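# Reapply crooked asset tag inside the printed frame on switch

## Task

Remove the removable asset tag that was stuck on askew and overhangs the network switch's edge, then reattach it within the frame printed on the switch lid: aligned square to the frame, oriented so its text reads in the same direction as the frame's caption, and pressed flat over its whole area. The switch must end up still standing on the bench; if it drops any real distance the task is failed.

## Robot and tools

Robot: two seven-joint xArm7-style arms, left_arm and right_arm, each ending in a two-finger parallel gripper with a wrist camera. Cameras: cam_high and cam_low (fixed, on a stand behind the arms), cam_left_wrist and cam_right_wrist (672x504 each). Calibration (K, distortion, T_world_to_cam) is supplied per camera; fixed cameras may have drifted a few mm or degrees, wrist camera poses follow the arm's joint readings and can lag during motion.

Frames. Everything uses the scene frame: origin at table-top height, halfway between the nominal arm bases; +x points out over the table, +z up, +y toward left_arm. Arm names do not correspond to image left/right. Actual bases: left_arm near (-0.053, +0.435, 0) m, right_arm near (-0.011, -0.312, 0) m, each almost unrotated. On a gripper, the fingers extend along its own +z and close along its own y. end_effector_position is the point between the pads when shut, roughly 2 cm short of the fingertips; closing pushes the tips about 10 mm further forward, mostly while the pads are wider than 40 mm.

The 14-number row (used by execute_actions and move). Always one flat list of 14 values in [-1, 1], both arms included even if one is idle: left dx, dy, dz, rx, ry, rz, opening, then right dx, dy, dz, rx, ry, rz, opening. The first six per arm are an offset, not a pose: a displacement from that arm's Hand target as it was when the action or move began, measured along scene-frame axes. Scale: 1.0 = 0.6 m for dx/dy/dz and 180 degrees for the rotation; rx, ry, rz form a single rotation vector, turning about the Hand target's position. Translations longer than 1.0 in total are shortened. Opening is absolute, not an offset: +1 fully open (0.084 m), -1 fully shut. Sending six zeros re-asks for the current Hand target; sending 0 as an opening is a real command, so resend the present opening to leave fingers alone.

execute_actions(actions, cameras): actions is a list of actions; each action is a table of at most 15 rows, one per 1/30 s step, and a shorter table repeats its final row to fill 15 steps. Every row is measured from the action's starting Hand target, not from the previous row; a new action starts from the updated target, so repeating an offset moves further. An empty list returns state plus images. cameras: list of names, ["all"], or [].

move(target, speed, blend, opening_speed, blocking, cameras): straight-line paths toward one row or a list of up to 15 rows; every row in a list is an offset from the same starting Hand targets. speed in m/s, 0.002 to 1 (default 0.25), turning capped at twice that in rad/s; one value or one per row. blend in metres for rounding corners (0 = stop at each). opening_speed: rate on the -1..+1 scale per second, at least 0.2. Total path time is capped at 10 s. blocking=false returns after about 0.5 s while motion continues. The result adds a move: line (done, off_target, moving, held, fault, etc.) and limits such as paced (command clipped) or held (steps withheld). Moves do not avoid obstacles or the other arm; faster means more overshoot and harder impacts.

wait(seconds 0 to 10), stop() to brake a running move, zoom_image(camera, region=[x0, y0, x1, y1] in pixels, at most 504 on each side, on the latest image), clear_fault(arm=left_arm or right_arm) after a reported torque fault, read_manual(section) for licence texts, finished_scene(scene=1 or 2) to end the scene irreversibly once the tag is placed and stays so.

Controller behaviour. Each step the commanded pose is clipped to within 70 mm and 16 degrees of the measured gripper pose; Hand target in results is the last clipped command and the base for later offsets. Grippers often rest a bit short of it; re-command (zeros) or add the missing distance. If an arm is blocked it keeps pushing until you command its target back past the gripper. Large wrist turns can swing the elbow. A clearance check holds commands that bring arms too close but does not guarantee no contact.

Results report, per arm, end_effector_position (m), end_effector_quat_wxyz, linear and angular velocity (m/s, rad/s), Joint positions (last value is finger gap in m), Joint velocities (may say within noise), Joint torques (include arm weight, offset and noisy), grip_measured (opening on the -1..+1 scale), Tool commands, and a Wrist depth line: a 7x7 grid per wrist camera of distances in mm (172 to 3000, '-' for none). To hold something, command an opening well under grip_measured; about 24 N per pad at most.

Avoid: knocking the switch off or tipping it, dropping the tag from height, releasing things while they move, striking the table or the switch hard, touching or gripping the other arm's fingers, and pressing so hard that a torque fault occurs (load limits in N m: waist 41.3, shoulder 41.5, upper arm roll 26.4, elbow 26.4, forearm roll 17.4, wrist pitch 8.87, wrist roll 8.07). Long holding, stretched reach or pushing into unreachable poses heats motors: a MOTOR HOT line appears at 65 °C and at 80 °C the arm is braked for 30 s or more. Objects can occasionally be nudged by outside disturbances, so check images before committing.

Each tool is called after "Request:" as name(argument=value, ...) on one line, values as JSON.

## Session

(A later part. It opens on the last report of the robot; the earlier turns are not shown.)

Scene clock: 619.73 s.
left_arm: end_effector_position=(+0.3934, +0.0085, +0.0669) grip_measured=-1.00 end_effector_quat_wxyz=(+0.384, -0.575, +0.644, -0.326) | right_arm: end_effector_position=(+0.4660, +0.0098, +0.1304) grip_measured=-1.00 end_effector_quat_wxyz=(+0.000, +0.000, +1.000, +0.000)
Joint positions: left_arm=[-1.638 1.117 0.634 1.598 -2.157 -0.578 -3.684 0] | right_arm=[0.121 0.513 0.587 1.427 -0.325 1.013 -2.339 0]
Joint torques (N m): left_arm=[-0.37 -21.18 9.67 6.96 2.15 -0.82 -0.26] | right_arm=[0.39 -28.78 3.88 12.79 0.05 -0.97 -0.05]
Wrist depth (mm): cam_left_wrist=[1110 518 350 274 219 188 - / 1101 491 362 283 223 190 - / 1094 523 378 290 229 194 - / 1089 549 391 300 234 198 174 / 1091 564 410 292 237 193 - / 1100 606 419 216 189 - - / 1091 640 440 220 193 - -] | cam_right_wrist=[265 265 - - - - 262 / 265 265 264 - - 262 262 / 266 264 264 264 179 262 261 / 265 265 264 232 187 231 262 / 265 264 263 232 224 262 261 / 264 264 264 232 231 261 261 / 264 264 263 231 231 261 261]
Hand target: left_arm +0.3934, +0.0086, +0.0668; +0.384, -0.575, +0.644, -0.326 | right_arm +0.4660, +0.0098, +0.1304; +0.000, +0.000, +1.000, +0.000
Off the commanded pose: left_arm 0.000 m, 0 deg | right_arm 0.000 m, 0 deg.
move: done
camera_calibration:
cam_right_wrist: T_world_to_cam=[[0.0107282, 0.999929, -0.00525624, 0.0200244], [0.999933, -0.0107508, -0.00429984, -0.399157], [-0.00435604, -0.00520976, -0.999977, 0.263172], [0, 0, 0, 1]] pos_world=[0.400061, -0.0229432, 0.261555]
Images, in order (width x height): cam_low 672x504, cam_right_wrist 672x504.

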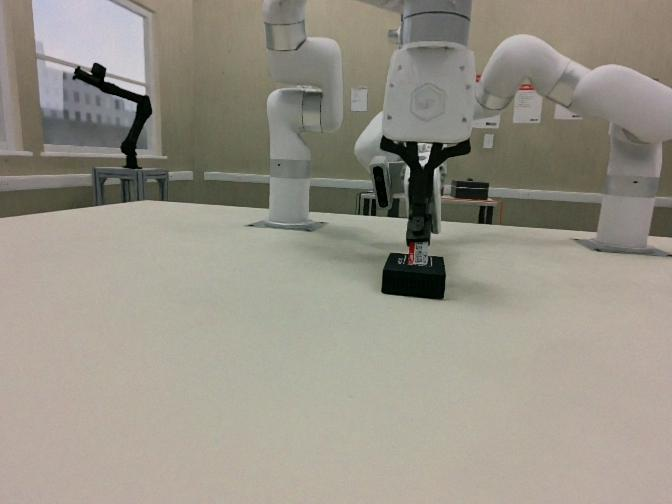

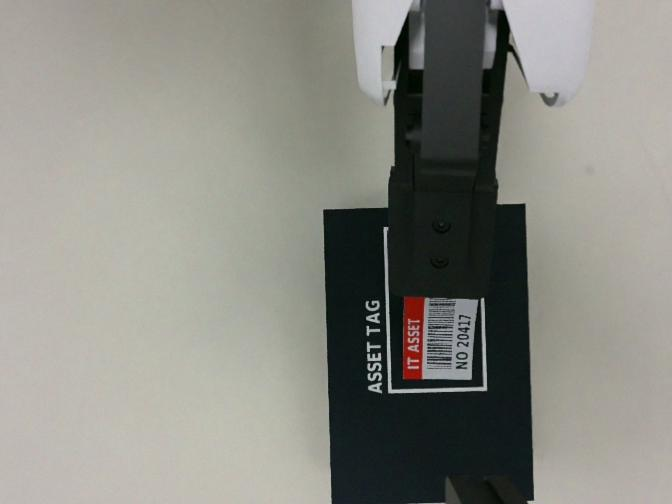

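Request:
execute_actions(actions=[], cameras=["cam_left_wrist", "cam_low", "cam_high"])

Request:
zoom_image(camera="cam_low", region=[395, 230, 445, 280])

Scene clock: 665.47 s.
left_arm: end_effector_position=(+0.3934, +0.0086, +0.0668) grip_measured=-1.00 end_effector_quat_wxyz=(+0.384, -0.575, +0.644, -0.326) | right_arm: end_effector_position=(+0.4660, +0.0098, +0.1304) grip_measured=-1.00 end_effector_quat_wxyz=(+0.000, +0.000, +1.000, +0.000)
Joint positions: left_arm=[-1.638 1.117 0.634 1.598 -2.157 -0.578 -3.684 0] | right_arm=[0.121 0.513 0.587 1.427 -0.325 1.013 -2.339 0]
Joint velocities: within noise
Joint torques (N m): left_arm=[-0.37 -21.44 9.58 6.92 2.18 -0.82 -0.32] | right_arm=[0.29 -29.26 3.96 12.74 0.24 -0.99 -0.02]
Wrist depth (mm): cam_left_wrist=[1110 518 351 274 219 187 - / 1101 492 360 283 223 191 - / 1091 523 377 290 229 194 - / 1086 547 391 300 233 198 174 / 1098 566 409 292 237 193 - / 1100 604 418 216 189 - - / 1088 638 440 220 193 - -] | cam_right_wrist=[266 265 - - - - 262 / 265 265 264 - - 263 262 / 266 264 264 263 179 262 262 / 265 264 264 232 187 231 262 / 265 265 263 232 224 262 261 / 264 264 263 232 231 262 261 / 265 264 263 231 231 261 261]
Hand target: left_arm +0.3934, +0.0086, +0.0668; +0.384, -0.575, +0.644, -0.326 | right_arm +0.4660, +0.0098, +0.1304; +0.000, +0.000, +1.000, +0.000
Tool commands: left_gripper/opening=-1.0 right_gripper/opening=-1.0
Off the commanded pose: left_arm 0.000 m, 0 deg | right_arm 0.000 m, 0 deg.
camera_calibration:
cam_left_wrist: T_world_to_cam=[[-0.49639, 0.133724, -0.857738, 0.281308], [0.0598384, 0.990985, 0.119868, 0.0337987], [0.866035, 0.00817585, -0.499917, -0.181668], [0, 0, 0, 1]] pos_world=[0.294947, -0.0696264, 0.146418]
Images, in order (width x height): cam_high 672x504, cam_low 672x504, cam_left_wrist 672x504.

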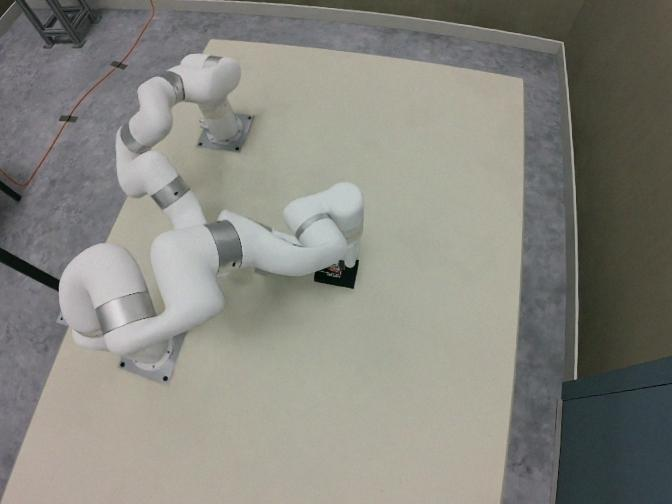

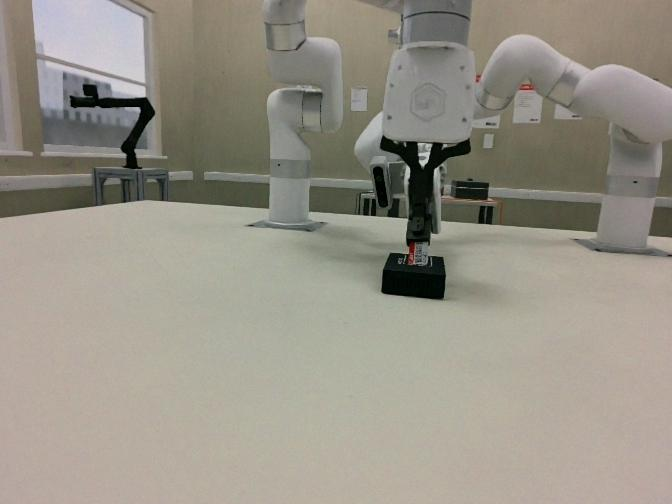

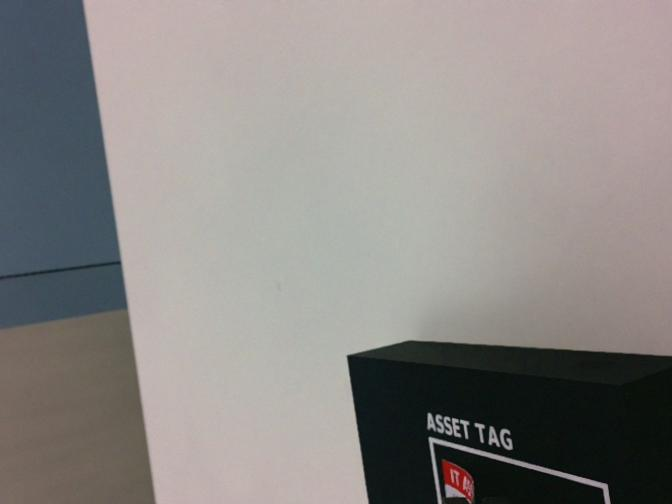

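Scaled by 10.080.

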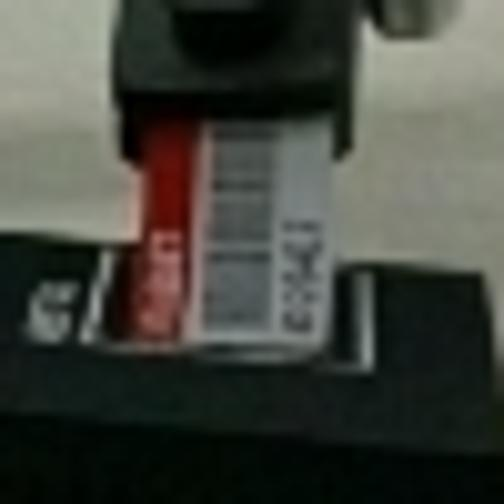

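Request:
execute_actions(actions=[], cameras=["cam_right_wrist"])

Request:
zoom_image(camera="cam_right_wrist", region=[380, 340, 500, 400])

Scene clock: 680.37 s.
left_arm: end_effector_position=(+0.3934, +0.0086, +0.0668) grip_measured=-1.00 end_effector_quat_wxyz=(+0.384, -0.575, +0.644, -0.326) | right_arm: end_effector_position=(+0.4660, +0.0098, +0.1304) grip_measured=-1.00 end_effector_quat_wxyz=(+0.000, +0.000, +1.000, +0.000)
Joint positions: left_arm=[-1.638 1.117 0.634 1.598 -2.157 -0.578 -3.684 0] | right_arm=[0.121 0.513 0.587 1.427 -0.325 1.013 -2.339 0]
Joint velocities: within noise
Joint torques (N m): left_arm=[-0.57 -21.51 9.63 6.7 2.14 -0.77 -0.23] | right_arm=[0.37 -28.97 3.81 12.74 0.15 -1.06 0.1]
Wrist depth (mm): cam_left_wrist=[1107 518 350 274 219 187 - / 1101 493 362 283 223 190 - / 1093 523 377 290 229 194 - / 1086 546 390 300 233 198 174 / 1091 566 409 292 237 193 - / 1101 606 419 216 189 - - / 1094 639 440 220 193 - -] | cam_right_wrist=[265 264 - - - - 263 / 266 265 264 - - 263 262 / 265 264 264 264 179 261 262 / 265 264 264 232 187 232 261 / 265 264 264 232 224 261 261 / 265 264 263 231 231 261 262 / 265 264 264 231 231 261 261]
Hand target: left_arm +0.3934, +0.0086, +0.0668; +0.384, -0.575, +0.644, -0.326 | right_arm +0.4660, +0.0098, +0.1304; +0.000, +0.000, +1.000, +0.000
Tool commands: left_gripper/opening=-1.0 right_gripper/opening=-1.0
Off the commanded pose: left_arm 0.000 m, 0 deg | right_arm 0.000 m, 0 deg.
camera_calibration:
cam_right_wrist: T_world_to_cam=[[0.0107282, 0.999929, -0.00525624, 0.0200244], [0.999933, -0.0107508, -0.00429984, -0.399157], [-0.00435604, -0.00520976, -0.999977, 0.263172], [0, 0, 0, 1]] pos_world=[0.400061, -0.0229432, 0.261555]
Images, in order (width x height): cam_right_wrist 672x504.

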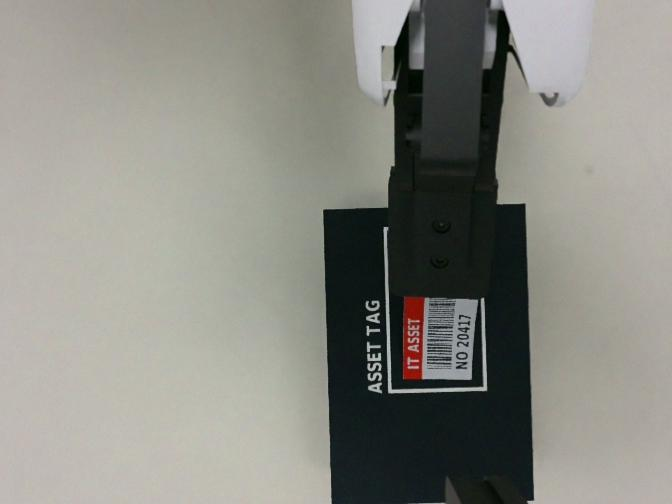

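Scaled by 4.200.

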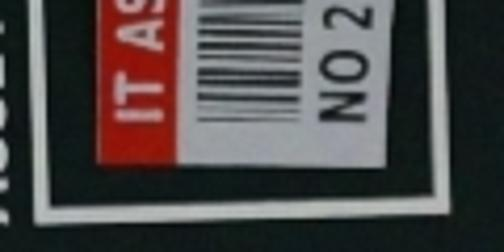

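Request:
move(target=[[-0.002, -0.0016, 0.005, 0, 0, 0.0083, -1, 0, 0, 0, 0, 0, 0, -1],[-0.002, -0.0016, 0, 0, 0, 0.0083, -1, 0, 0, 0, 0, 0, 0, -1]], speed=0.03, cameras=["cam_right_wrist"])

Request:
zoom_image(camera="cam_right_wrist", region=[380, 340, 500, 400])

Request:
zoom_image(camera="cam_right_wrist", region=[360, 220, 520, 400])

Scene clock: 694.60 s.
left_arm: end_effector_position=(+0.3922, +0.0076, +0.0669) grip_measured=-1.00 end_effector_quat_wxyz=(+0.389, -0.584, +0.637, -0.321) | right_arm: end_effector_position=(+0.4660, +0.0098, +0.1304) grip_measured=-1.00 end_effector_quat_wxyz=(+0.000, +0.000, +1.000, +0.000)
Joint positions: left_arm=[-1.607 1.121 0.601 1.644 -2.178 -0.627 -3.655 0] | right_arm=[0.121 0.513 0.587 1.427 -0.325 1.013 -2.339 0]
Joint torques (N m): left_arm=[0.51 -22.15 8.34 7.24 0.98 -0.86 -0.03] | right_arm=[0.35 -28.75 3.89 12.77 0.22 -1.19 0.17]
Wrist depth (mm): cam_left_wrist=[1098 487 360 281 222 190 - / 1094 506 369 289 226 193 - / 1086 532 383 295 232 196 - / 1093 548 395 304 236 200 175 / 1091 571 410 294 239 194 177 / 1107 606 420 217 190 - - / 1100 634 438 220 192 - -] | cam_right_wrist=[266 265 - - - 262 262 / 266 265 265 - - 263 262 / 265 265 264 264 181 262 262 / 264 264 264 232 189 231 261 / 265 264 263 232 222 262 261 / 265 264 263 232 231 262 261 / 264 264 264 232 231 262 261]
Hand target: left_arm +0.3922, +0.0076, +0.0668; -0.389, +0.584, -0.637, +0.321 | right_arm +0.4660, +0.0098, +0.1304; +0.000, +0.000, +1.000, +0.000
Off the commanded pose: left_arm 0.000 m, 0 deg | right_arm 0.000 m, 0 deg.
move: done
camera_calibration:
cam_right_wrist: T_world_to_cam=[[0.0107282, 0.999929, -0.00525624, 0.0200244], [0.999933, -0.0107508, -0.00429984, -0.399157], [-0.00435604, -0.00520976, -0.999977, 0.263172], [0, 0, 0, 1]] pos_world=[0.400061, -0.0229432, 0.261555]
Images, in order (width x height): cam_right_wrist 672x504.

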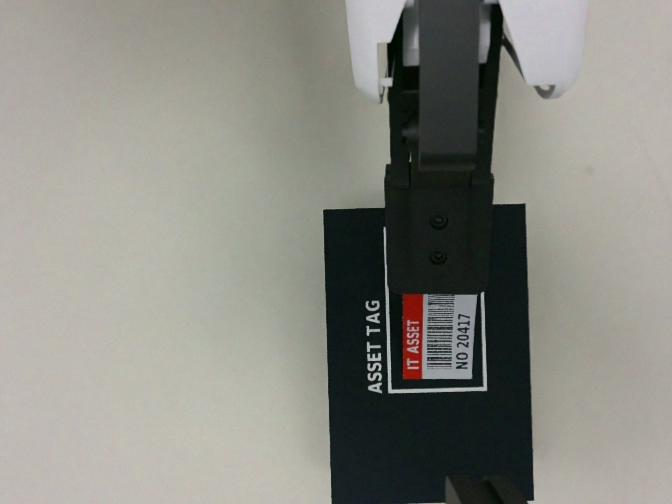

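Scaled by 4.200.

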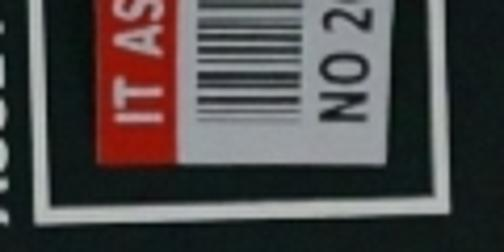

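Scaled by 2.800.

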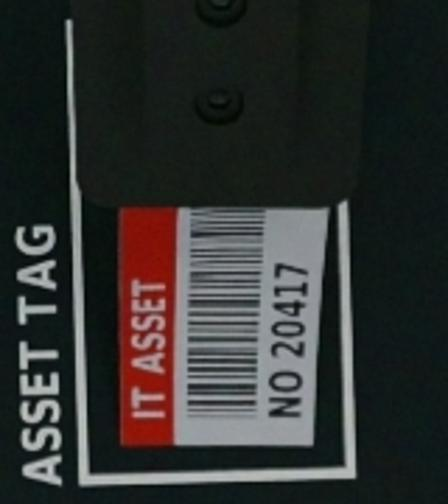

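Request:
move(target=[0, 0, 0.0133, 0, 0, 0, -1, 0, 0, 0, 0, 0, 0, -1], speed=0.04, cameras=["cam_right_wrist"])

Request:
zoom_image(camera="cam_right_wrist", region=[360, 220, 520, 400])

Scene clock: 713.87 s.
left_arm: end_effector_position=(+0.3922, +0.0076, +0.0748) grip_measured=-1.00 end_effector_quat_wxyz=(+0.389, -0.584, +0.637, -0.321) | right_arm: end_effector_position=(+0.4660, +0.0098, +0.1304) grip_measured=-1.00 end_effector_quat_wxyz=(+0.000, +0.000, +1.000, +0.000)
Joint positions: left_arm=[-1.606 1.101 0.6 1.639 -2.178 -0.632 -3.64 0] | right_arm=[0.121 0.513 0.587 1.427 -0.325 1.013 -2.339 0]
Joint torques (N m): left_arm=[0.23 -22.24 8.34 6.88 1.42 -1.95 0.27] | right_arm=[0.19 -29.05 3.98 12.88 0.2 -1.36 0.18]
Wrist depth (mm): cam_left_wrist=[1088 520 382 298 236 201 177 / 1091 538 392 306 240 205 180 / 1103 552 407 313 245 208 182 / 1098 580 414 302 249 212 179 / 1100 606 426 308 244 206 179 / 1103 643 443 339 204 181 - / 1086 1149 462 351 198 177 -] | cam_right_wrist=[266 265 - - - - 262 / 265 264 264 - - 263 262 / 265 265 264 264 179 262 262 / 265 264 264 232 181 231 261 / 265 264 264 232 208 231 261 / 265 264 264 232 231 261 261 / 264 264 263 231 231 261 261]
Hand target: left_arm +0.3922, +0.0076, +0.0748; -0.389, +0.584, -0.637, +0.321 | right_arm +0.4660, +0.0098, +0.1304; +0.000, +0.000, +1.000, +0.000
Off the commanded pose: left_arm 0.000 m, 0 deg | right_arm 0.000 m, 0 deg.
move: done
camera_calibration:
cam_right_wrist: T_world_to_cam=[[0.0107282, 0.999929, -0.00525624, 0.0200244], [0.999933, -0.0107508, -0.00429984, -0.399157], [-0.00435604, -0.00520976, -0.999977, 0.263172], [0, 0, 0, 1]] pos_world=[0.400061, -0.0229432, 0.261555]
Images, in order (width x height): cam_right_wrist 672x504.

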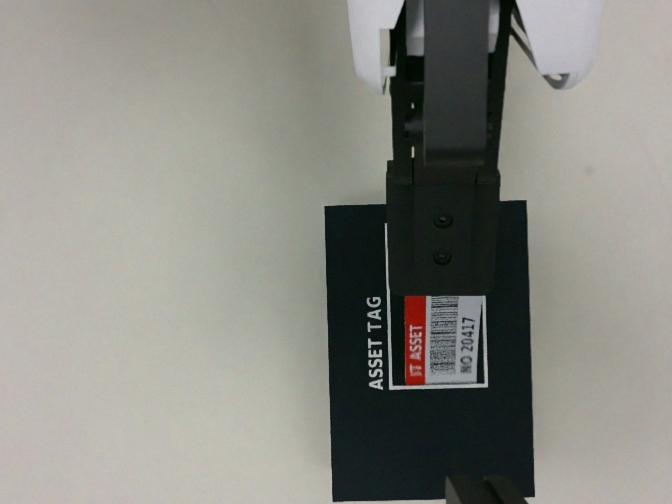

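Scaled by 2.800.

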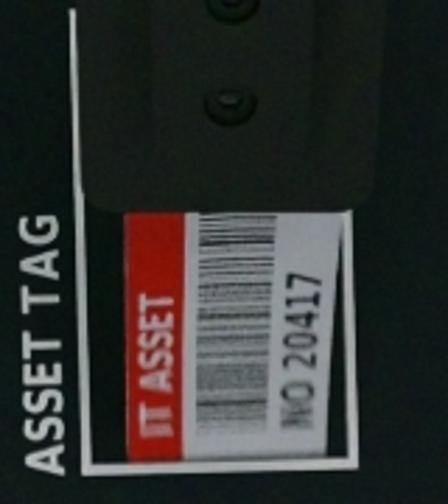

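Request:
zoom_image(camera="cam_right_wrist", region=[380, 340, 500, 400])

Request:
execute_actions(actions=[], cameras=["cam_low"])

Request:
zoom_image(camera="cam_low", region=[375, 220, 455, 300])

Scaled by 4.200.

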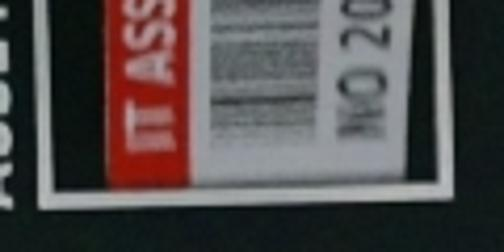

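Scene clock: 732.60 s.
left_arm: end_effector_position=(+0.3922, +0.0076, +0.0748) grip_measured=-1.00 end_effector_quat_wxyz=(+0.389, -0.584, +0.637, -0.321) | right_arm: end_effector_position=(+0.4660, +0.0098, +0.1304) grip_measured=-1.00 end_effector_quat_wxyz=(+0.000, +0.000, +1.000, +0.000)
Joint positions: left_arm=[-1.606 1.1 0.6 1.639 -2.178 -0.632 -3.64 0] | right_arm=[0.121 0.513 0.587 1.427 -0.325 1.013 -2.339 0]
Joint velocities: within noise
Joint torques (N m): left_arm=[0.46 -22.62 8.24 6.76 1.07 -0.82 0.25] | right_arm=[0.07 -29.14 3.93 12.77 0.11 -1.3 0.18]
Wrist depth (mm): cam_left_wrist=[1089 519 381 298 236 201 177 / 1100 537 391 306 240 205 180 / 1105 552 407 313 246 208 182 / 1094 582 414 302 250 212 179 / 1096 604 426 308 244 206 180 / 1108 638 443 339 204 181 - / 1089 1143 462 350 207 177 -] | cam_right_wrist=[265 265 - - - - 262 / 266 265 264 - - 263 262 / 265 265 264 264 179 262 262 / 264 265 264 232 180 232 262 / 265 265 264 232 208 231 262 / 265 264 263 232 231 261 261 / 264 263 263 231 231 261 261]
Hand target: left_arm +0.3922, +0.0076, +0.0748; -0.389, +0.584, -0.637, +0.321 | right_arm +0.4660, +0.0098, +0.1304; +0.000, +0.000, +1.000, +0.000
Tool commands: left_gripper/opening=-1.0 right_gripper/opening=-1.0
Off the commanded pose: left_arm 0.000 m, 0 deg | right_arm 0.000 m, 0 deg.
Images, in order (width x height): cam_low 672x504.

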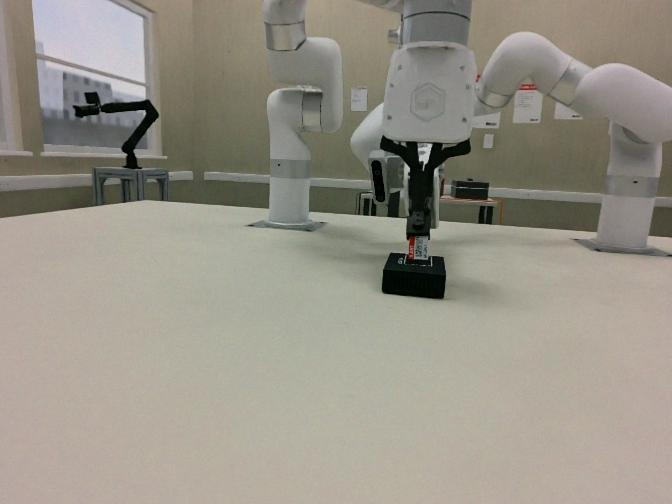

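Scaled by 6.300.

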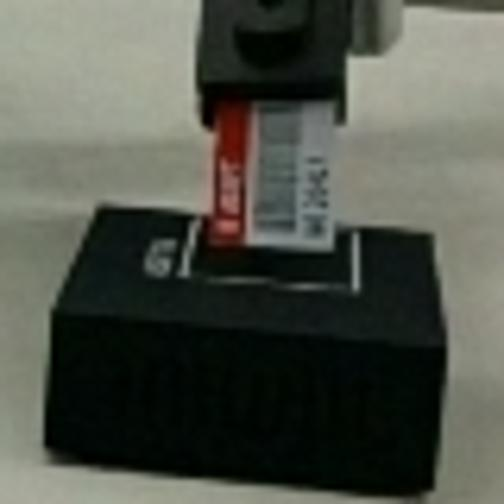

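Request:
move(target=[[-0.0053, 0.0007, 0, 0, 0, 0, -1, 0, 0, 0, 0, 0, 0, -1],[-0.0053, 0.0007, -0.0115, 0, 0, 0, -1, 0, 0, 0, 0, 0, 0, -1]], speed=0.03, cameras=["cam_right_wrist"])

Request:
zoom_image(camera="cam_right_wrist", region=[380, 340, 500, 400])

Request:
zoom_image(camera="cam_right_wrist", region=[360, 220, 520, 400])

Scene clock: 759.63 s.
left_arm: end_effector_position=(+0.3891, +0.0080, +0.0680) grip_measured=-1.00 end_effector_quat_wxyz=(+0.389, -0.584, +0.637, -0.321) | right_arm: end_effector_position=(+0.4660, +0.0098, +0.1304) grip_measured=-1.00 end_effector_quat_wxyz=(+0.000, +0.000, +1.000, +0.000)
Joint positions: left_arm=[-1.617 1.115 0.604 1.633 -2.179 -0.627 -3.659 0] | right_arm=[0.121 0.513 0.587 1.427 -0.325 1.013 -2.339 0]
Joint torques (N m): left_arm=[-0.22 -22.05 9.16 7.28 1.3 -0.75 -0.06] | right_arm=[0.21 -28.94 3.9 12.86 0.34 -1.44 0.14]
Wrist depth (mm): cam_left_wrist=[1100 485 355 277 221 188 - / 1096 500 366 286 225 193 - / 1096 528 382 294 231 196 - / 1088 554 394 303 236 200 176 / 1100 572 412 295 229 195 - / 1108 610 422 219 191 - - / 1107 642 444 222 194 - -] | cam_right_wrist=[266 265 - - - 262 262 / 265 264 265 - - 262 262 / 265 264 264 264 179 262 262 / 265 264 264 233 189 231 262 / 265 264 264 232 223 262 261 / 265 264 263 232 231 261 261 / 264 264 264 231 231 261 261]
Hand target: left_arm +0.3891, +0.0080, +0.0679; -0.389, +0.584, -0.637, +0.321 | right_arm +0.4660, +0.0098, +0.1304; +0.000, +0.000, +1.000, +0.000
Off the commanded pose: left_arm 0.000 m, 0 deg | right_arm 0.000 m, 0 deg.
move: done
camera_calibration:
cam_right_wrist: T_world_to_cam=[[0.0107282, 0.999929, -0.00525624, 0.0200244], [0.999933, -0.0107508, -0.00429984, -0.399157], [-0.00435604, -0.00520976, -0.999977, 0.263172], [0, 0, 0, 1]] pos_world=[0.400061, -0.0229432, 0.261555]
Images, in order (width x height): cam_right_wrist 672x504.

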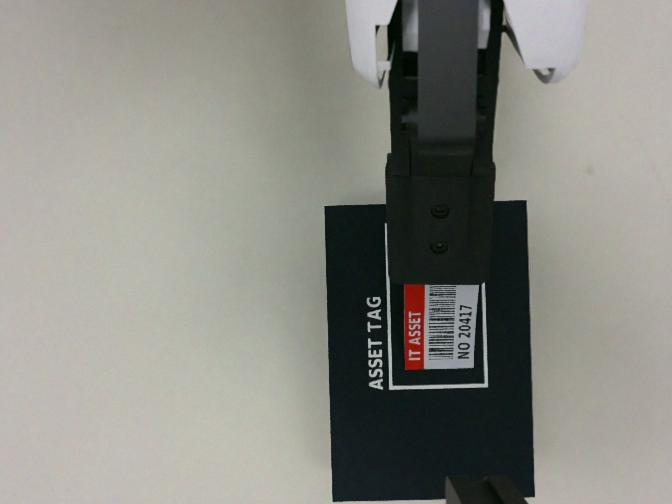

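Scaled by 4.200.

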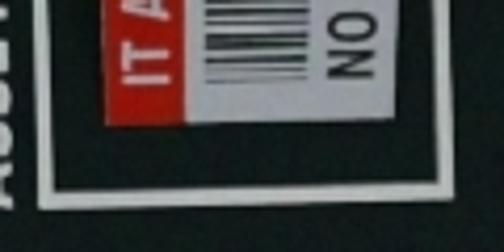

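Scaled by 2.800.

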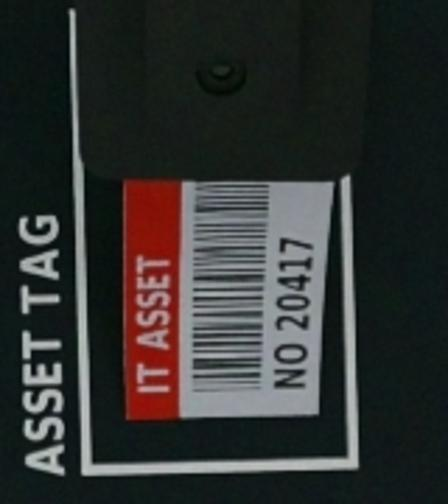

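Request:
move(target=[[0, 0, 0.0115, 0, 0, 0, -1, 0, 0, 0, 0, 0, 0, -1],[0.0023, -0.0010, 0.0115, 0, 0, 0, -1, 0, 0, 0, 0, 0, 0, -1],[0.0023, -0.0010, 0.0003, 0, 0, 0, -1, 0, 0, 0, 0, 0, 0, -1]], speed=0.03, cameras=["cam_right_wrist"])

Request:
zoom_image(camera="cam_right_wrist", region=[380, 340, 500, 400])

Request:
zoom_image(camera="cam_right_wrist", region=[360, 220, 520, 400])

Scene clock: 774.23 s.
left_arm: end_effector_position=(+0.3904, +0.0074, +0.0682) grip_measured=-1.00 end_effector_quat_wxyz=(+0.389, -0.584, +0.637, -0.321) | right_arm: end_effector_position=(+0.4660, +0.0098, +0.1304) grip_measured=-1.00 end_effector_quat_wxyz=(+0.000, +0.000, +1.000, +0.000)
Joint positions: left_arm=[-1.611 1.117 0.601 1.64 -2.179 -0.629 -3.655 0] | right_arm=[0.121 0.513 0.587 1.427 -0.325 1.013 -2.339 0]
Joint torques (N m): left_arm=[-0.32 -22.33 9.22 7.2 1.46 -0.77 -0.02] | right_arm=[0.17 -29 3.96 12.71 0.34 -1.54 0.17]
Wrist depth (mm): cam_left_wrist=[1101 489 357 279 222 189 - / 1093 502 368 288 227 193 - / 1094 531 383 295 232 196 173 / 1100 548 395 305 237 201 176 / 1096 573 409 295 240 195 178 / 1101 610 423 219 191 - - / 1100 643 442 223 194 - -] | cam_right_wrist=[266 265 - - - 262 262 / 265 265 265 - - 262 262 / 265 265 264 264 180 262 262 / 265 264 264 232 186 231 261 / 265 264 263 232 222 262 261 / 265 264 263 232 231 261 261 / 264 263 263 231 231 261 261]
Hand target: left_arm +0.3904, +0.0074, +0.0681; -0.389, +0.584, -0.637, +0.321 | right_arm +0.4660, +0.0098, +0.1304; +0.000, +0.000, +1.000, +0.000
Off the commanded pose: left_arm 0.000 m, 0 deg | right_arm 0.000 m, 0 deg.
move: done
camera_calibration:
cam_right_wrist: T_world_to_cam=[[0.0107282, 0.999929, -0.00525624, 0.0200244], [0.999933, -0.0107508, -0.00429984, -0.399157], [-0.00435604, -0.00520976, -0.999977, 0.263172], [0, 0, 0, 1]] pos_world=[0.400061, -0.0229432, 0.261555]
Images, in order (width x height): cam_right_wrist 672x504.

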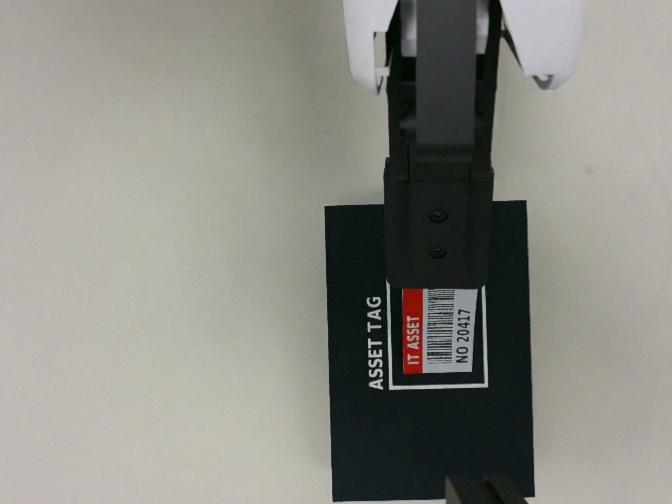

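Scaled by 4.200.

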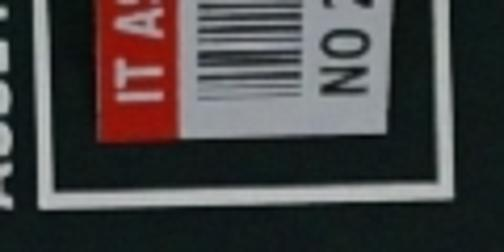

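Scaled by 2.800.

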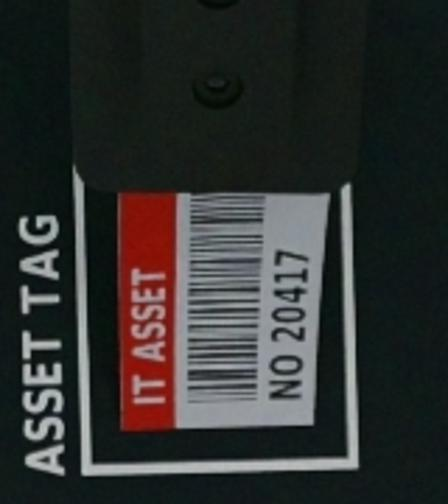

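Request:
move(target=[[-0.0015, 0, -0.0055, 0, 0, 0, -1, 0, 0, 0, 0, 0, 0, -1],[-0.0045, 0, -0.0110, 0, 0, 0, -1, 0, 0, 0, 0, 0, 0, -1]], speed=0.03, cameras=["cam_right_wrist"])

Request:
zoom_image(camera="cam_right_wrist", region=[360, 220, 520, 400])

Scene clock: 784.87 s.
left_arm: end_effector_position=(+0.3878, +0.0074, +0.0616) grip_measured=-1.00 end_effector_quat_wxyz=(+0.389, -0.584, +0.637, -0.321) | right_arm: end_effector_position=(+0.4660, +0.0098, +0.1304) grip_measured=-1.00 end_effector_quat_wxyz=(+0.000, +0.000, +1.000, +0.000)
Joint positions: left_arm=[-1.619 1.132 0.603 1.639 -2.18 -0.625 -3.671 0] | right_arm=[0.121 0.513 0.587 1.427 -0.325 1.013 -2.339 0]
Joint torques (N m): left_arm=[-0.37 -21.9 9.26 6.45 1.02 -0.73 -0.23] | right_arm=[0.05 -29.2 4.05 12.86 0.52 -1.64 0.28]
Wrist depth (mm): cam_left_wrist=[1094 496 336 263 210 181 - / 1094 528 347 272 214 184 - / 1094 501 362 279 220 187 - / 1086 526 375 289 224 190 - / 1094 542 392 280 228 186 - / 1114 580 407 219 191 - - / 1103 616 428 212 183 - -] | cam_right_wrist=[265 266 - - - 263 262 / 265 265 265 - - 262 262 / 265 265 264 263 186 262 262 / 265 265 264 232 196 231 262 / 265 264 264 232 230 261 261 / 265 264 263 232 231 261 261 / 264 264 263 231 232 261 261]
Hand target: left_arm +0.3877, +0.0074, +0.0615; -0.389, +0.584, -0.637, +0.321 | right_arm +0.4660, +0.0098, +0.1304; +0.000, +0.000, +1.000, +0.000
Off the commanded pose: left_arm 0.000 m, 0 deg | right_arm 0.000 m, 0 deg.
move: done
camera_calibration:
cam_right_wrist: T_world_to_cam=[[0.0107282, 0.999929, -0.00525624, 0.0200244], [0.999933, -0.0107508, -0.00429984, -0.399157], [-0.00435604, -0.00520976, -0.999977, 0.263172], [0, 0, 0, 1]] pos_world=[0.400061, -0.0229432, 0.261555]
Images, in order (width x height): cam_right_wrist 672x504.

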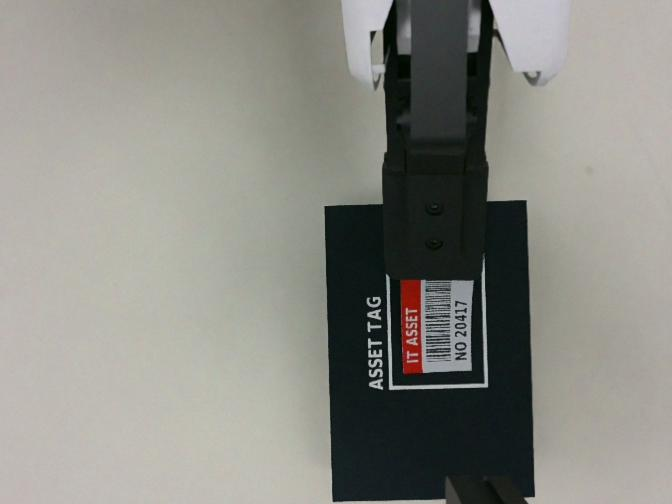

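Scaled by 2.800.

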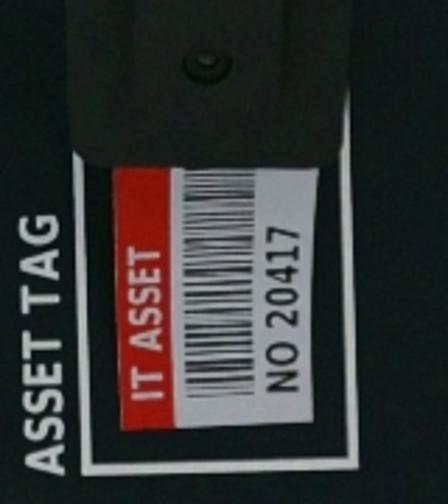

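Request:
move(target=[[-0.0030, 0.0003, -0.0062, 0, 0, 0, -1, 0, 0, 0, 0, 0, 0, -1]], speed=0.03, cameras=["cam_right_wrist"])

Request:
zoom_image(camera="cam_right_wrist", region=[360, 220, 520, 400])

Scene clock: 794.90 s.
left_arm: end_effector_position=(+0.3860, +0.0076, +0.0579) grip_measured=-1.00 end_effector_quat_wxyz=(+0.389, -0.584, +0.637, -0.321) | right_arm: end_effector_position=(+0.4660, +0.0098, +0.1304) grip_measured=-1.00 end_effector_quat_wxyz=(+0.000, +0.000, +1.000, +0.000)
Joint positions: left_arm=[-1.625 1.14 0.605 1.636 -2.181 -0.623 -3.681 0] | right_arm=[0.121 0.513 0.587 1.427 -0.325 1.013 -2.339 0]
Joint torques (N m): left_arm=[-0.44 -22.13 9.39 6.55 1.16 -0.77 -0.09] | right_arm=[-0.17 -29.18 3.95 12.75 0.6 -1.72 0.29]
Wrist depth (mm): cam_left_wrist=[1100 484 326 256 204 182 - / 1096 514 337 264 208 186 - / 1096 489 352 271 213 183 - / 1094 512 364 280 218 186 - / 1101 537 382 270 221 185 - / 1110 565 435 225 185 - - / 1107 596 422 216 188 - -] | cam_right_wrist=[266 265 - - - 262 261 / 266 265 265 - - 263 262 / 264 265 264 263 187 262 262 / 265 264 264 232 202 262 261 / 265 264 263 232 230 262 262 / 264 264 263 232 231 262 261 / 264 264 264 232 231 261 261]
Hand target: left_arm +0.3859, +0.0076, +0.0578; -0.389, +0.584, -0.637, +0.321 | right_arm +0.4660, +0.0098, +0.1304; +0.000, +0.000, +1.000, +0.000
Off the commanded pose: left_arm 0.000 m, 0 deg | right_arm 0.000 m, 0 deg.
move: done
camera_calibration:
cam_right_wrist: T_world_to_cam=[[0.0107282, 0.999929, -0.00525624, 0.0200244], [0.999933, -0.0107508, -0.00429984, -0.399157], [-0.00435604, -0.00520976, -0.999977, 0.263172], [0, 0, 0, 1]] pos_world=[0.400061, -0.0229432, 0.261555]
Images, in order (width x height): cam_right_wrist 672x504.

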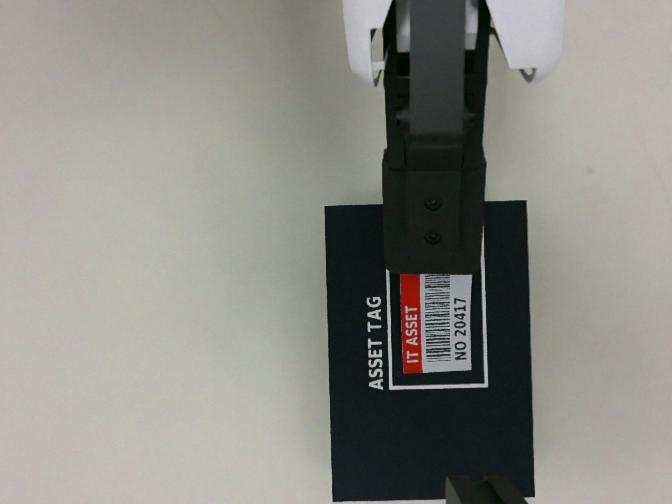

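Scaled by 2.800.

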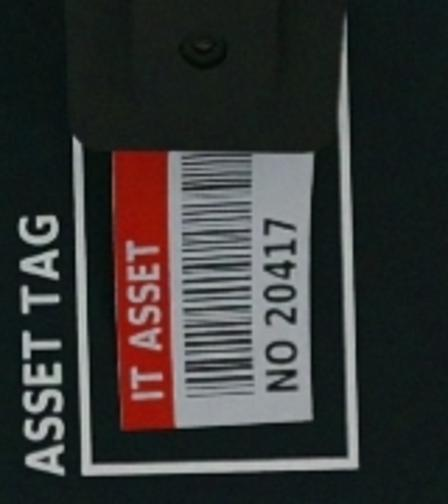

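Request:
move(target=[[0,0,0,0,0,0,-1, -0.0483, 0.0035, 0, 0,0,0,-1],[0,0,0,0,0,0,-1, -0.0483, 0.0035, -0.0917, 0,0,0,-1],[0,0,0,0,0,0,-1, -0.0483, 0.0035, -0.1315, 0,0,0,-1]], speed=[0.1, 0.12, 0.04], blend=[0.01, 0.005, 0], cameras=["cam_low", "cam_high"])

Request:
zoom_image(camera="cam_low", region=[370, 190, 470, 310])

Scene clock: 812.53 s.
left_arm: end_effector_position=(+0.3859, +0.0076, +0.0578) grip_measured=-1.00 end_effector_quat_wxyz=(+0.389, -0.584, +0.637, -0.321) | right_arm: end_effector_position=(+0.4371, +0.0119, +0.0516) grip_measured=-1.00 end_effector_quat_wxyz=(+0.000, +0.000, +1.000, +0.000)
Joint positions: left_arm=[-1.625 1.14 0.605 1.636 -2.181 -0.623 -3.681 0] | right_arm=[0.151 0.573 0.549 1.267 -0.402 0.805 -2.249 0]
Joint torques (N m): left_arm=[-0.36 -21.71 9.22 6.45 1.29 -0.87 -0.23] | right_arm=[1.1 -28.45 3.75 11.6 -0.21 -1.95 0.38]
Wrist depth (mm): cam_left_wrist=[1103 482 326 256 204 182 - / 1098 513 337 264 208 186 - / 1101 486 352 271 213 182 - / 1089 510 363 280 218 186 - / 1101 535 381 270 221 185 - / 1098 506 434 224 184 - - / - - 410 214 186 - -] | cam_right_wrist=[- - - - - - - / - - - - - - 185 / 185 - - - - - 184 / 186 - - - - - 184 / 185 185 184 - - - 184 / 184 184 184 - - - 183 / 184 184 184 - - - 183]
Hand target: left_arm +0.3859, +0.0076, +0.0578; -0.389, +0.584, -0.637, +0.321 | right_arm +0.4371, +0.0119, +0.0515; +0.000, +0.000, +1.000, +0.000
Off the commanded pose: left_arm 0.000 m, 0 deg | right_arm 0.000 m, 0 deg.
move: done
Images, in order (width x height): cam_high 672x504, cam_low 672x504.

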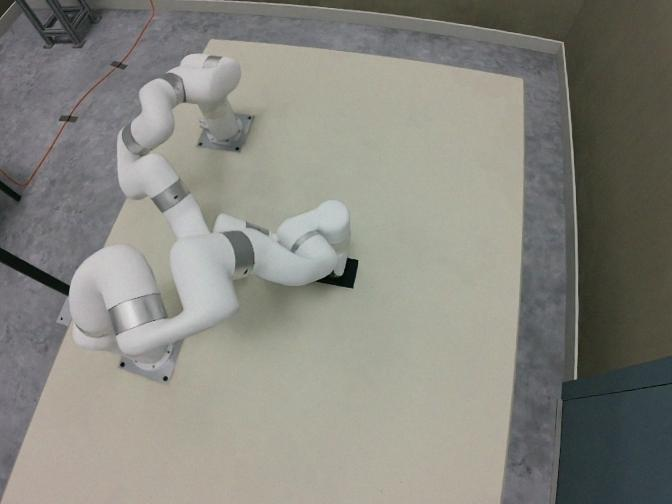

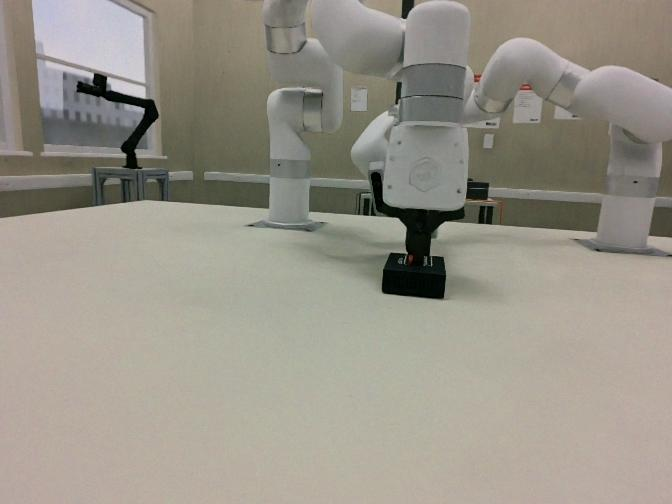

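Scaled by 4.200.

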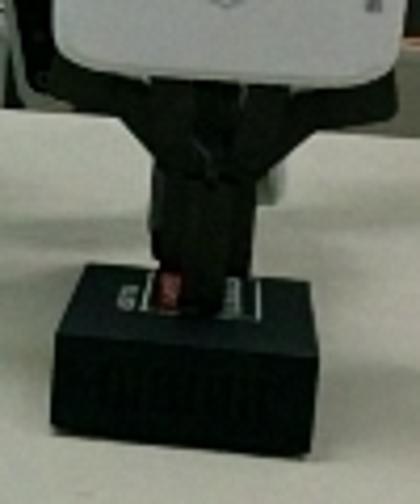

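Request:
move(target=[0,0,0,0,0,0,-1, 0, 0, -0.0047, 0,0,0,-1], speed=0.02)

Scene clock: 817.87 s.
left_arm: end_effector_position=(+0.3859, +0.0076, +0.0578) grip_measured=-1.00 end_effector_quat_wxyz=(+0.389, -0.584, +0.637, -0.321) | right_arm: end_effector_position=(+0.4372, +0.0120, +0.0490) grip_measured=-1.00 end_effector_quat_wxyz=(+0.000, +0.000, +1.000, +0.000)
Joint positions: left_arm=[-1.625 1.14 0.605 1.636 -2.181 -0.623 -3.681 0] | right_arm=[0.153 0.578 0.546 1.266 -0.406 0.8 -2.247 0]
Joint torques (N m): left_arm=[-0.29 -22.07 8.98 6.72 1.14 -0.96 -0.23] | right_arm=[1.62 -18.28 2.01 7.91 -0.42 -2.3 0.44]
Wrist depth (mm): cam_left_wrist=[1103 483 326 255 204 182 - / 1098 514 337 264 208 186 - / 1088 486 351 271 213 183 - / 1094 511 364 280 218 186 - / 1096 535 380 270 221 185 - / 1110 507 435 224 184 - - / - - 411 214 186 - -] | cam_right_wrist=[- - - - - - - / - - - - - - 182 / - - - - - - 182 / 183 - - - - - 182 / 183 182 182 - - - 181 / 182 182 182 - - - 181 / 182 182 182 - - - 181]
Hand target: left_arm +0.3859, +0.0076, +0.0578; -0.389, +0.584, -0.637, +0.321 | right_arm +0.4371, +0.0119, +0.0487; +0.000, +0.000, +1.000, +0.000
Off the commanded pose: left_arm 0.000 m, 0 deg | right_arm 0.000 m, 0 deg.
move: done

Pressing. Now release and retreat the left.

Request:
move(target=[0,0,0.0008,0,0,0,-0.87, 0,0,0,0,0,0,-1], opening_speed=0.3, speed=0.02)

Request:
move(target=[-0.0083,0,0.0055,0,0,0,-0.87, 0,0,0,0,0,0,-1], speed=0.02)

Request:
move(target=[-0.0133,0,0.0085,0,0,0,-0.87, 0,0,0,0,0,0,-1], speed=0.03, cameras=["cam_left_wrist", "cam_low"])

Request:
zoom_image(camera="cam_low", region=[370, 190, 470, 310])

Scene clock: 830.57 s.
left_arm: end_effector_position=(+0.3859, +0.0076, +0.0582) grip_measured=-0.89 end_effector_quat_wxyz=(+0.389, -0.584, +0.637, -0.321) end_effector_velocity=(+0.000, +0.000, +0.000) end_effector_angular_velocity=(+0.001, +0.000, +0.000) | right_arm: end_effector_position=(+0.4371, +0.0119, +0.0487) grip_measured=-1.00 end_effector_quat_wxyz=(+0.000, +0.000, +1.000, +0.000)
Joint positions: left_arm=[-1.625 1.139 0.605 1.636 -2.181 -0.623 -3.68 0.005] | right_arm=[0.153 0.578 0.546 1.266 -0.406 0.799 -2.247 0]
Joint velocities: left_arm=[0 -0.001 -0.001 0 0 -0.002 0.001 0.001] | right_arm=[within noise]
Joint torques (N m): left_arm=[-0.41 -22.87 8.99 6.75 1.1 -2.18 0.19] | right_arm=[1.33 -12.25 1.06 5.49 -0.44 -2.13 0.51]
Wrist depth (mm): cam_left_wrist=[1107 485 328 257 205 183 - / 1101 516 338 265 209 180 - / 1094 489 352 272 214 183 - / 1089 514 365 281 219 186 - / 1098 539 382 270 221 185 - / 1110 508 437 226 184 - - / - - 411 215 187 - -] | cam_right_wrist=[- - - - - - - / - - - - - - 182 / - - - - - - 182 / - - - - - - 181 / 182 182 182 - - - 181 / 182 182 182 - - - 181 / 182 182 182 - - - 181]
Hand target: left_arm +0.3859, +0.0076, +0.0583; -0.389, +0.584, -0.637, +0.321 | right_arm +0.4371, +0.0119, +0.0487; +0.000, +0.000, +1.000, +0.000
Off the commanded pose: left_arm 0.000 m, 0 deg | right_arm 0.000 m, 0 deg.
move: done

Scene clock: 831.37 s.
left_arm: end_effector_position=(+0.3810, +0.0076, +0.0615) grip_measured=-0.89 end_effector_quat_wxyz=(+0.389, -0.584, +0.637, -0.321) | right_arm: end_effector_position=(+0.4371, +0.0119, +0.0487) grip_measured=-1.00 end_effector_quat_wxyz=(+0.000, +0.000, +1.000, +0.000)
Joint positions: left_arm=[-1.638 1.126 0.607 1.621 -2.182 -0.627 -3.681 0.005] | right_arm=[0.153 0.578 0.546 1.266 -0.406 0.799 -2.247 0]
Joint torques (N m): left_arm=[-0.79 -22.57 9.22 6.13 0.99 -2.1 -0.28] | right_arm=[0.7 -13.8 1.28 5.24 -0.06 -1.46 0.38]
Wrist depth (mm): cam_left_wrist=[1103 498 336 263 210 181 - / 1105 530 346 272 214 184 - / 1098 501 362 279 220 187 - / 1093 525 374 289 224 190 - / 1103 552 393 278 227 186 - / 1121 - 411 220 191 - - / - - 416 207 183 - -] | cam_right_wrist=[- - - - - - - / - - - - - - 182 / - - - - - 182 182 / 183 183 182 - - - 181 / 182 182 182 - - - 181 / 182 182 182 - - - 181 / 182 182 182 - - - 181]
Hand target: left_arm +0.3810, +0.0076, +0.0616; -0.389, +0.584, -0.637, +0.321 | right_arm +0.4371, +0.0119, +0.0487; +0.000, +0.000, +1.000, +0.000
Off the commanded pose: left_arm 0.000 m, 0 deg | right_arm 0.000 m, 0 deg.
move: done

Scene clock: 832.20 s.
left_arm: end_effector_position=(+0.3730, +0.0076, +0.0666) grip_measured=-0.89 end_effector_quat_wxyz=(+0.389, -0.584, +0.637, -0.321) | right_arm: end_effector_position=(+0.4371, +0.0119, +0.0487) grip_measured=-1.00 end_effector_quat_wxyz=(+0.000, +0.000, +1.000, +0.000)
Joint positions: left_arm=[-1.659 1.107 0.609 1.598 -2.185 -0.635 -3.683 0.005] | right_arm=[0.153 0.578 0.546 1.266 -0.406 0.799 -2.247 0]
Joint torques (N m): left_arm=[0.19 -22.02 9.32 6.37 1.04 -1.96 -0.27] | right_arm=[0.48 -13.98 1.57 4.95 0.26 -0.79 0.28]
Wrist depth (mm): cam_left_wrist=[1116 518 350 273 218 187 - / 1110 492 361 282 222 190 - / 1105 521 377 290 228 193 - / 1101 545 389 300 233 198 173 / 1117 565 408 289 236 193 - / 1101 - 423 228 188 - - / - - - 183 190 - -] | cam_right_wrist=[- - - - - - 182 / - - - - - - 182 / 183 183 - - - - 182 / 183 183 182 - - - 182 / 182 182 182 - - - 181 / 182 182 182 - - - 181 / 182 182 181 - - - 181]
Hand target: left_arm +0.3730, +0.0076, +0.0667; -0.389, +0.584, -0.637, +0.321 | right_arm +0.4371, +0.0119, +0.0487; +0.000, +0.000, +1.000, +0.000
Off the commanded pose: left_arm 0.000 m, 0 deg | right_arm 0.000 m, 0 deg.
move: done
camera_calibration:
cam_left_wrist: T_world_to_cam=[[-0.499682, 0.120724, -0.857755, 0.272401], [0.0339108, 0.992207, 0.119893, 0.0457016], [0.865545, 0.0308213, -0.499882, -0.164151], [0, 0, 0, 1]] pos_world=[0.276644, -0.0731715, 0.146118]
Images, in order (width x height): cam_low 672x504, cam_left_wrist 672x504.

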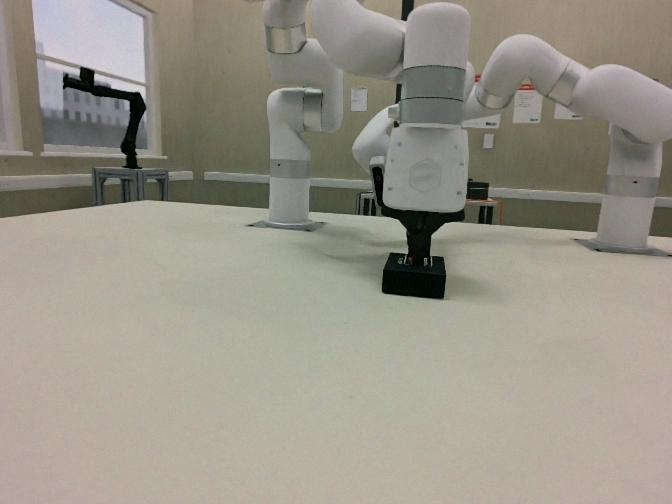

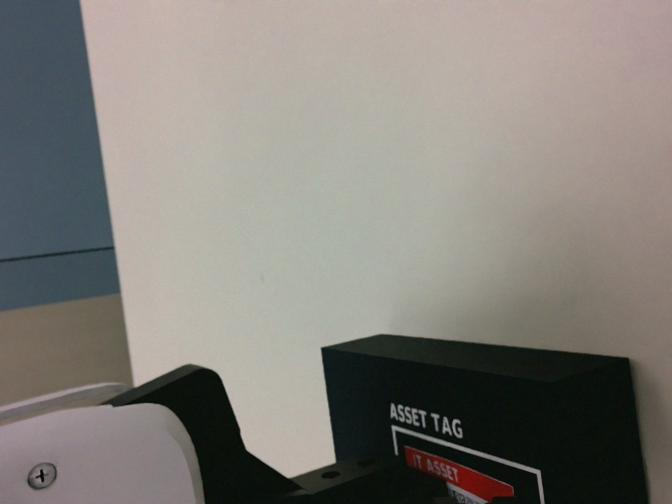

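Scaled by 4.200.

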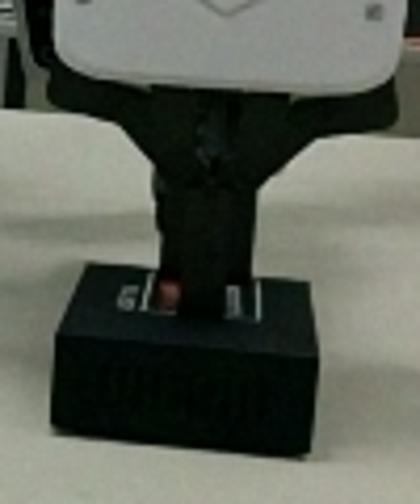

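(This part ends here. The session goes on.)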